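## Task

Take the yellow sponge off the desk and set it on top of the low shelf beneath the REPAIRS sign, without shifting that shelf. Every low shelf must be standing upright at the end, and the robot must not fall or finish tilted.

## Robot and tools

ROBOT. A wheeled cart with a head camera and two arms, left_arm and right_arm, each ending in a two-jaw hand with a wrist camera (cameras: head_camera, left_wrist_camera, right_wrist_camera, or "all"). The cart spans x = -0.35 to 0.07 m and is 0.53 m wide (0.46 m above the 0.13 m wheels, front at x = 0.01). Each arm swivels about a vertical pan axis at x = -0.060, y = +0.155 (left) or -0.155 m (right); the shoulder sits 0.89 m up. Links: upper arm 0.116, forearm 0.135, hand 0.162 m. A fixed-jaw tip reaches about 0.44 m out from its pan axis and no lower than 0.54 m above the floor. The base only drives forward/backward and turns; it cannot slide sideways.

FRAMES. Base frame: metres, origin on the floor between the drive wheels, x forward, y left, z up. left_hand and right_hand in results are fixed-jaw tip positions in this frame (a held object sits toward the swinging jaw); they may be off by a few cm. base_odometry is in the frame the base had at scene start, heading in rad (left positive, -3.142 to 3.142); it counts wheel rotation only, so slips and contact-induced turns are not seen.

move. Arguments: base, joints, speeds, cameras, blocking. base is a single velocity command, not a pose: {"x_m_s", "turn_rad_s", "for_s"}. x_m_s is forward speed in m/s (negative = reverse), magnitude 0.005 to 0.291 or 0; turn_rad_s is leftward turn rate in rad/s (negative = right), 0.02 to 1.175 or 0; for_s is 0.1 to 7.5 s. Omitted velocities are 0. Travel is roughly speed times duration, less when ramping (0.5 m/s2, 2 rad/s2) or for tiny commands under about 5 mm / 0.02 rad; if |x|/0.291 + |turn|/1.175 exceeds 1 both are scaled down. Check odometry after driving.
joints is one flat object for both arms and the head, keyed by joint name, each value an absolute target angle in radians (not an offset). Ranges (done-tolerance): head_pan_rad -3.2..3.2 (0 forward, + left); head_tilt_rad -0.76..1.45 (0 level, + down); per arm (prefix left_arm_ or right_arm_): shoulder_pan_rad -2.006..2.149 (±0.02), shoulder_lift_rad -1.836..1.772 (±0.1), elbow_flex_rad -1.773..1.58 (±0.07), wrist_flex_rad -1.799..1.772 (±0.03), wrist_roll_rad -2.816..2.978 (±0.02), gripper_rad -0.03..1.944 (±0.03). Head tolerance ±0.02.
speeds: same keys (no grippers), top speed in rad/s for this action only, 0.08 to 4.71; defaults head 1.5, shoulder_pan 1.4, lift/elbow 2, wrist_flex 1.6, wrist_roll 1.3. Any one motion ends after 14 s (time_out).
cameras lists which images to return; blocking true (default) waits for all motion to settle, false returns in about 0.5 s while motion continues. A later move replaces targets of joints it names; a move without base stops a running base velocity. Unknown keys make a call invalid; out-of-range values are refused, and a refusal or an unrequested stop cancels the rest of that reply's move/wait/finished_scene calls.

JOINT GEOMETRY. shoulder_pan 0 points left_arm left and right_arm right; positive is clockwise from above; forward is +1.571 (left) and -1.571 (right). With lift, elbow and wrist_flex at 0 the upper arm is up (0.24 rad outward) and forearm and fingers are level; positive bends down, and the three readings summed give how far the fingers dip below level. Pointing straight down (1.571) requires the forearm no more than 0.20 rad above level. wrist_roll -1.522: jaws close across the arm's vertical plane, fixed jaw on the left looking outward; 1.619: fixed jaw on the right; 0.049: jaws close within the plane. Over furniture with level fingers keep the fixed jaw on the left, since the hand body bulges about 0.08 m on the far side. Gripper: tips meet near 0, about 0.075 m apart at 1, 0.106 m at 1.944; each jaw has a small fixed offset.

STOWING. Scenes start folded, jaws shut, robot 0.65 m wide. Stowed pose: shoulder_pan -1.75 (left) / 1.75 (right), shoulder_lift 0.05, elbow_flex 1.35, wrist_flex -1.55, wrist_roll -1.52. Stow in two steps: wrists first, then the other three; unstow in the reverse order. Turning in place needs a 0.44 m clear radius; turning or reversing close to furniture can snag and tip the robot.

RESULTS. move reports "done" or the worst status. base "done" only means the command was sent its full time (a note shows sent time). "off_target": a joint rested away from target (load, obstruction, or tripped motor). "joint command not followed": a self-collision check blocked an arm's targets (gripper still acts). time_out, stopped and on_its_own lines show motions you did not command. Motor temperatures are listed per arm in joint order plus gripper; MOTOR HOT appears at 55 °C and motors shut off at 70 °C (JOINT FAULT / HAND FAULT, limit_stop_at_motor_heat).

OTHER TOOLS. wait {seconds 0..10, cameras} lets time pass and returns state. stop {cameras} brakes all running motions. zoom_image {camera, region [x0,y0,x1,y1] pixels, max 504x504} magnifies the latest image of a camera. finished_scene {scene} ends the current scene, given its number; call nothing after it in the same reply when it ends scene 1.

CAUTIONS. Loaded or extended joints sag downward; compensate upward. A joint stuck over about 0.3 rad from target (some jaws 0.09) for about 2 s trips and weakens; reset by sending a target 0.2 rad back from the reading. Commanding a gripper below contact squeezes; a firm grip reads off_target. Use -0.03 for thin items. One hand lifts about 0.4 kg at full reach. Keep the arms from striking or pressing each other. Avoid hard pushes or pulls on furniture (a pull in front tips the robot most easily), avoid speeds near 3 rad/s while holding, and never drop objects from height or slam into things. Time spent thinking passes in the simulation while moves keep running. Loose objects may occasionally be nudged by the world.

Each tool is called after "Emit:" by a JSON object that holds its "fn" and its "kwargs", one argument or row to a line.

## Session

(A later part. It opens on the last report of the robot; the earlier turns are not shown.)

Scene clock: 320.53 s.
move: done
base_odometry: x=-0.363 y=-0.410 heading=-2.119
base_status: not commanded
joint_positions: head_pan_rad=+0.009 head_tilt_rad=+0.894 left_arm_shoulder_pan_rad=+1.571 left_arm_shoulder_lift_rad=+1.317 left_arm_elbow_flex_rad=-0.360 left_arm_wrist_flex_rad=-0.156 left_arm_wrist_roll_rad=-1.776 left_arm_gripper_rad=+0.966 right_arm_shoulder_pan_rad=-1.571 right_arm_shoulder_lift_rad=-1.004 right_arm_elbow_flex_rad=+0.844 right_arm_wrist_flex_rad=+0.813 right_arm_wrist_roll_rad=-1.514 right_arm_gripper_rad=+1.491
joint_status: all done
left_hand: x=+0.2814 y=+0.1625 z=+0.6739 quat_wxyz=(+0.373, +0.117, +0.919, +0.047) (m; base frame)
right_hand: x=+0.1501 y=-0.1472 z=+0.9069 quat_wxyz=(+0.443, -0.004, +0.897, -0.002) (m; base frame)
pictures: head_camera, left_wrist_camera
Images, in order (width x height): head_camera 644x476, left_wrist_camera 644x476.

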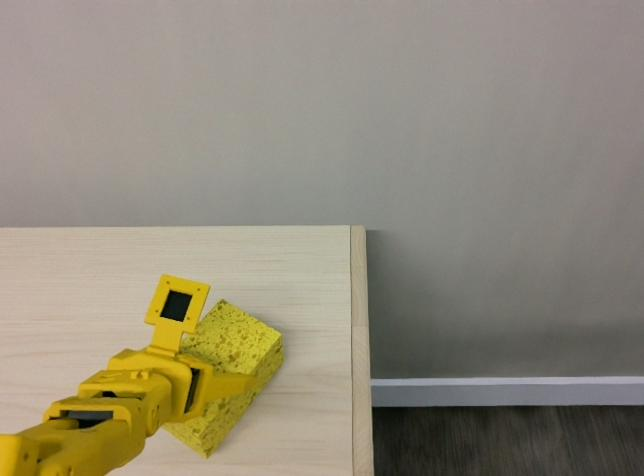

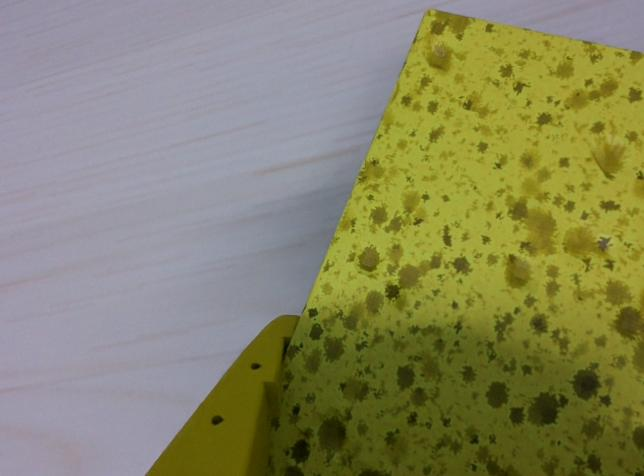

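Emit:
{"fn": "move", "kwargs": {
  "joints": {"left_arm_shoulder_lift_rad": 1.365},
  "speeds": {"left_arm_shoulder_lift_rad": 0.3},
  "cameras": ["head_camera", "left_wrist_camera"]
}}

Scene clock: 326.57 s.
move: done
base_odometry: x=-0.363 y=-0.410 heading=-2.119
base_status: not commanded
joint_positions: head_pan_rad=+0.009 head_tilt_rad=+0.894 left_arm_shoulder_pan_rad=+1.571 left_arm_shoulder_lift_rad=+1.378 left_arm_elbow_flex_rad=-0.363 left_arm_wrist_flex_rad=-0.158 left_arm_wrist_roll_rad=-1.776 left_arm_gripper_rad=+0.966 right_arm_shoulder_pan_rad=-1.571 right_arm_shoulder_lift_rad=-1.004 right_arm_elbow_flex_rad=+0.844 right_arm_wrist_flex_rad=+0.813 right_arm_wrist_roll_rad=-1.514 right_arm_gripper_rad=+1.491
joint_status: all done
left_hand: x=+0.2682 y=+0.1625 z=+0.6560 quat_wxyz=(+0.346, +0.118, +0.930, +0.044) (m; base frame)
right_hand: x=+0.1501 y=-0.1472 z=+0.9069 quat_wxyz=(+0.443, -0.004, +0.897, -0.002) (m; base frame)
pictures: head_camera, left_wrist_camera
Images, in order (width x height): head_camera 644x476, left_wrist_camera 644x476.

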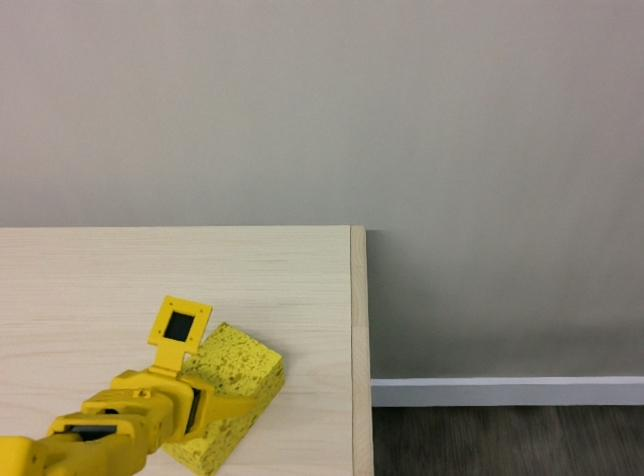

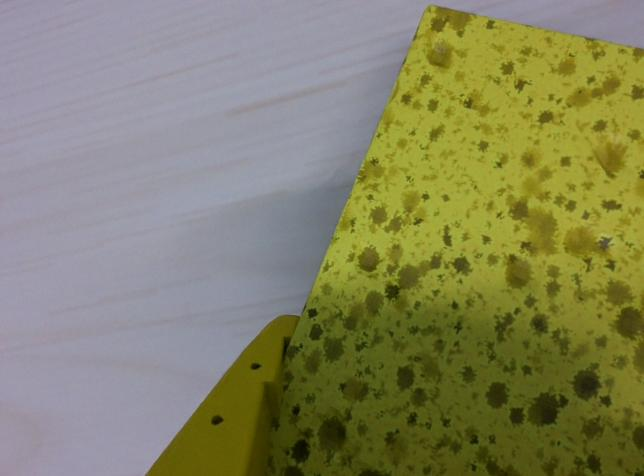

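Emit:
{"fn": "move", "kwargs": {
  "joints": {"left_arm_shoulder_lift_rad": 1.415, "left_arm_elbow_flex_rad": -0.41},
  "speeds": {"left_arm_shoulder_lift_rad": 0.3},
  "cameras": ["head_camera", "left_wrist_camera"]
}}

Scene clock: 334.70 s.
move: done
base_odometry: x=-0.363 y=-0.410 heading=-2.119
base_status: not commanded
joint_positions: head_pan_rad=+0.009 head_tilt_rad=+0.894 left_arm_shoulder_pan_rad=+1.571 left_arm_shoulder_lift_rad=+1.415 left_arm_elbow_flex_rad=-0.394 left_arm_wrist_flex_rad=-0.173 left_arm_wrist_roll_rad=-1.766 left_arm_gripper_rad=+0.966 right_arm_shoulder_pan_rad=-1.571 right_arm_shoulder_lift_rad=-1.004 right_arm_elbow_flex_rad=+0.844 right_arm_wrist_flex_rad=+0.813 right_arm_wrist_roll_rad=-1.514 right_arm_gripper_rad=+1.491
joint_status: all done
left_hand: x=+0.2683 y=+0.1625 z=+0.6522 quat_wxyz=(+0.351, +0.114, +0.928, +0.043) (m; base frame)
right_hand: x=+0.1501 y=-0.1472 z=+0.9069 quat_wxyz=(+0.443, -0.004, +0.897, -0.002) (m; base frame)
pictures: head_camera, left_wrist_camera
Images, in order (width x height): head_camera 644x476, left_wrist_camera 644x476.

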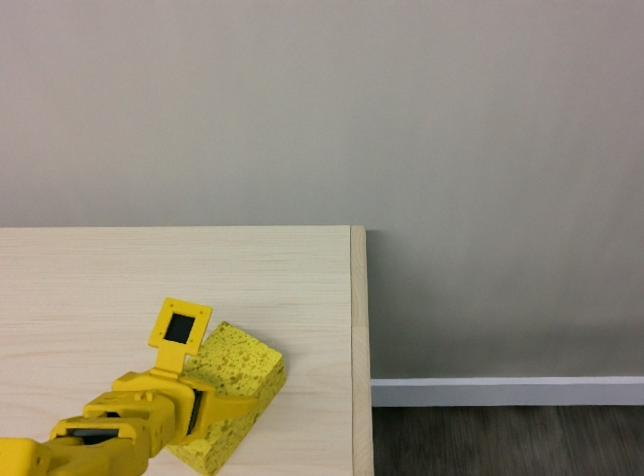

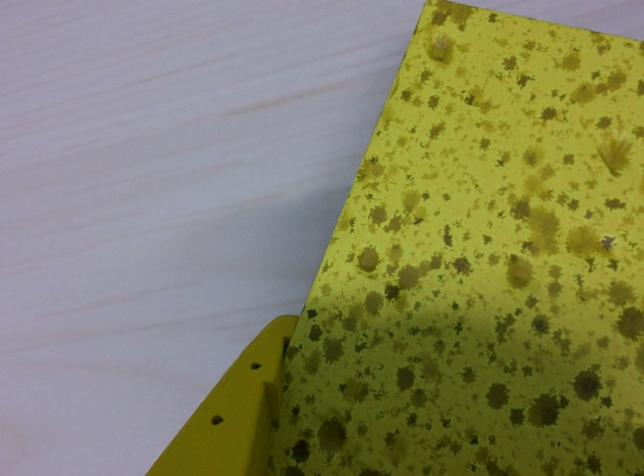

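Emit:
{"fn": "move", "kwargs": {
  "joints": {"left_arm_shoulder_lift_rad": 1.45},
  "speeds": {"left_arm_shoulder_lift_rad": 0.2}
}}

Emit:
{"fn": "move", "kwargs": {
  "joints": {"left_arm_gripper_rad": 1.2}
}}

Emit:
{"fn": "move", "kwargs": {
  "joints": {"left_arm_gripper_rad": 1.85},
  "cameras": ["head_camera", "left_wrist_camera"]
}}

Scene clock: 341.17 s.
move: done
base_odometry: x=-0.363 y=-0.410 heading=-2.119
base_status: not commanded
joint_positions: head_pan_rad=+0.009 head_tilt_rad=+0.894 left_arm_shoulder_pan_rad=+1.571 left_arm_shoulder_lift_rad=+1.429 left_arm_elbow_flex_rad=-0.409 left_arm_wrist_flex_rad=-0.173 left_arm_wrist_roll_rad=-1.766 left_arm_gripper_rad=+0.966 right_arm_shoulder_pan_rad=-1.571 right_arm_shoulder_lift_rad=-1.004 right_arm_elbow_flex_rad=+0.844 right_arm_wrist_flex_rad=+0.813 right_arm_wrist_roll_rad=-1.514 right_arm_gripper_rad=+1.491
joint_status: all done
left_hand: x=+0.2685 y=+0.1625 z=+0.6509 quat_wxyz=(+0.352, +0.114, +0.928, +0.043) (m; base frame)
right_hand: x=+0.1501 y=-0.1472 z=+0.9069 quat_wxyz=(+0.443, -0.004, +0.897, -0.002) (m; base frame)
pictures: none

Scene clock: 341.93 s.
move: done
base_odometry: x=-0.363 y=-0.410 heading=-2.119
base_status: not commanded
joint_positions: head_pan_rad=+0.009 head_tilt_rad=+0.894 left_arm_shoulder_pan_rad=+1.571 left_arm_shoulder_lift_rad=+1.450 left_arm_elbow_flex_rad=-0.401 left_arm_wrist_flex_rad=-0.168 left_arm_wrist_roll_rad=-1.766 left_arm_gripper_rad=+1.193 right_arm_shoulder_pan_rad=-1.571 right_arm_shoulder_lift_rad=-1.004 right_arm_elbow_flex_rad=+0.844 right_arm_wrist_flex_rad=+0.813 right_arm_wrist_roll_rad=-1.514 right_arm_gripper_rad=+1.491
joint_status: all done
left_hand: x=+0.2608 y=+0.1625 z=+0.6427 quat_wxyz=(+0.336, +0.115, +0.934, +0.041) (m; base frame)
right_hand: x=+0.1501 y=-0.1472 z=+0.9069 quat_wxyz=(+0.443, -0.004, +0.897, -0.002) (m; base frame)
pictures: none

Scene clock: 342.80 s.
move: done
base_odometry: x=-0.363 y=-0.410 heading=-2.119
base_status: not commanded
joint_positions: head_pan_rad=+0.009 head_tilt_rad=+0.894 left_arm_shoulder_pan_rad=+1.571 left_arm_shoulder_lift_rad=+1.458 left_arm_elbow_flex_rad=-0.401 left_arm_wrist_flex_rad=-0.162 left_arm_wrist_roll_rad=-1.766 left_arm_gripper_rad=+1.842 right_arm_shoulder_pan_rad=-1.571 right_arm_shoulder_lift_rad=-1.004 right_arm_elbow_flex_rad=+0.844 right_arm_wrist_flex_rad=+0.813 right_arm_wrist_roll_rad=-1.514 right_arm_gripper_rad=+1.491
joint_status: all done
left_hand: x=+0.2581 y=+0.1625 z=+0.6399 quat_wxyz=(+0.329, +0.115, +0.936, +0.040) (m; base frame)
right_hand: x=+0.1501 y=-0.1472 z=+0.9069 quat_wxyz=(+0.443, -0.004, +0.897, -0.002) (m; base frame)
pictures: head_camera, left_wrist_camera
Images, in order (width x height): head_camera 644x476, left_wrist_camera 644x476.

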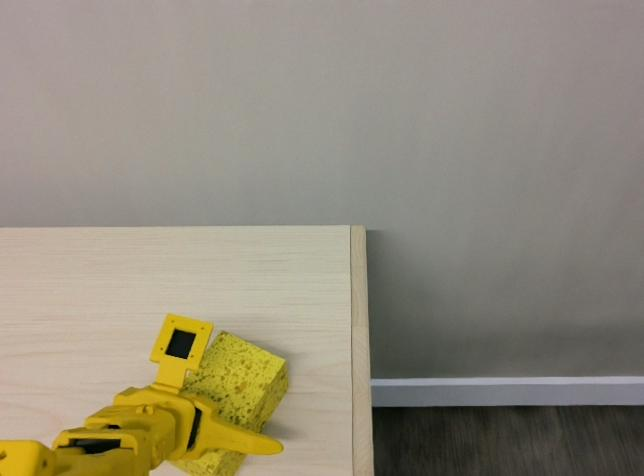

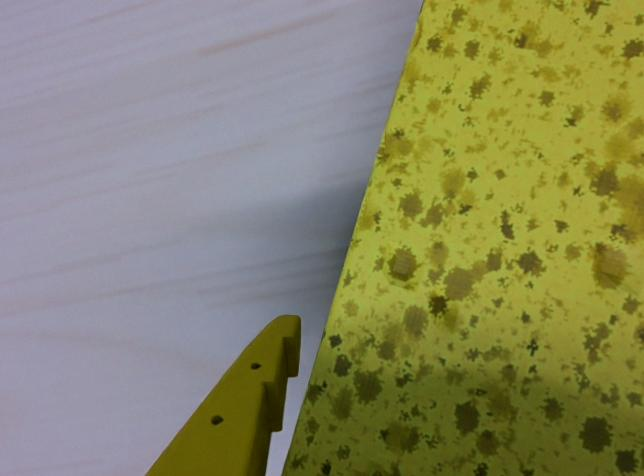

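Emit:
{"fn": "move", "kwargs": {
  "joints": {"left_arm_shoulder_lift_rad": 0.7, "left_arm_elbow_flex_rad": -0.3, "left_arm_wrist_flex_rad": 0.4},
  "speeds": {"left_arm_shoulder_lift_rad": 0.8, "left_arm_wrist_flex_rad": 0.4}
}}

Emit:
{"fn": "move", "kwargs": {
  "base": {"x_m_s": -0.15, "for_s": 1.2},
  "joints": {"left_arm_shoulder_lift_rad": -0.4, "left_arm_elbow_flex_rad": 0.5},
  "cameras": ["head_camera"]
}}

Scene clock: 350.70 s.
move: done
base_odometry: x=-0.363 y=-0.410 heading=-2.119
base_status: not commanded
joint_positions: head_pan_rad=+0.009 head_tilt_rad=+0.894 left_arm_shoulder_pan_rad=+1.571 left_arm_shoulder_lift_rad=+0.769 left_arm_elbow_flex_rad=-0.300 left_arm_wrist_flex_rad=+0.398 left_arm_wrist_roll_rad=-1.766 left_arm_gripper_rad=+1.842 right_arm_shoulder_pan_rad=-1.571 right_arm_shoulder_lift_rad=-1.004 right_arm_elbow_flex_rad=+0.844 right_arm_wrist_flex_rad=+0.813 right_arm_wrist_roll_rad=-1.514 right_arm_gripper_rad=+1.491
joint_status: all done
left_hand: x=+0.2967 y=+0.1625 z=+0.7778 quat_wxyz=(+0.342, +0.114, +0.932, +0.042) (m; base frame)
right_hand: x=+0.1501 y=-0.1472 z=+0.9069 quat_wxyz=(+0.443, -0.004, +0.897, -0.002) (m; base frame)
pictures: none

Scene clock: 352.63 s.
move: done
base_odometry: x=-0.269 y=-0.256 heading=-2.118
base_status: done (sent for 1.2 of 1.2 s)
joint_positions: head_pan_rad=+0.009 head_tilt_rad=+0.894 left_arm_shoulder_pan_rad=+1.571 left_arm_shoulder_lift_rad=-0.361 left_arm_elbow_flex_rad=+0.502 left_arm_wrist_flex_rad=+0.398 left_arm_wrist_roll_rad=-1.766 left_arm_gripper_rad=+1.842 right_arm_shoulder_pan_rad=-1.571 right_arm_shoulder_lift_rad=-1.004 right_arm_elbow_flex_rad=+0.844 right_arm_wrist_flex_rad=+0.813 right_arm_wrist_roll_rad=-1.514 right_arm_gripper_rad=+1.491
joint_status: all done
left_hand: x=+0.2298 y=+0.1625 z=+0.9146 quat_wxyz=(+0.490, +0.106, +0.863, +0.060) (m; base frame)
right_hand: x=+0.1501 y=-0.1472 z=+0.9069 quat_wxyz=(+0.443, -0.004, +0.897, -0.002) (m; base frame)
pictures: head_camera
Images, in order (width x height): head_camera 644x476.

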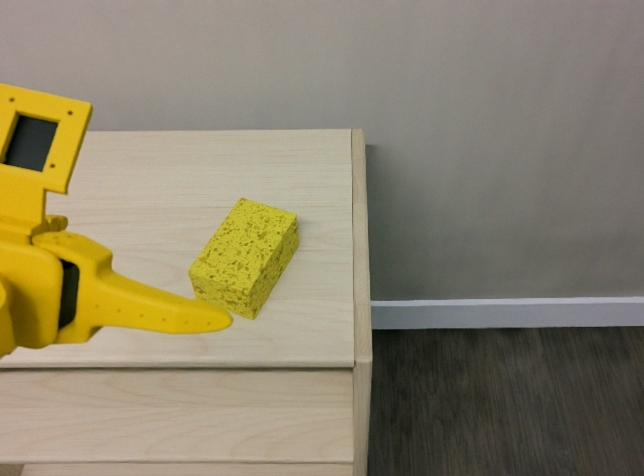

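Emit:
{"fn": "finished_scene", "kwargs": {
  "scene": 2
}}

The scene is finished: the task was done.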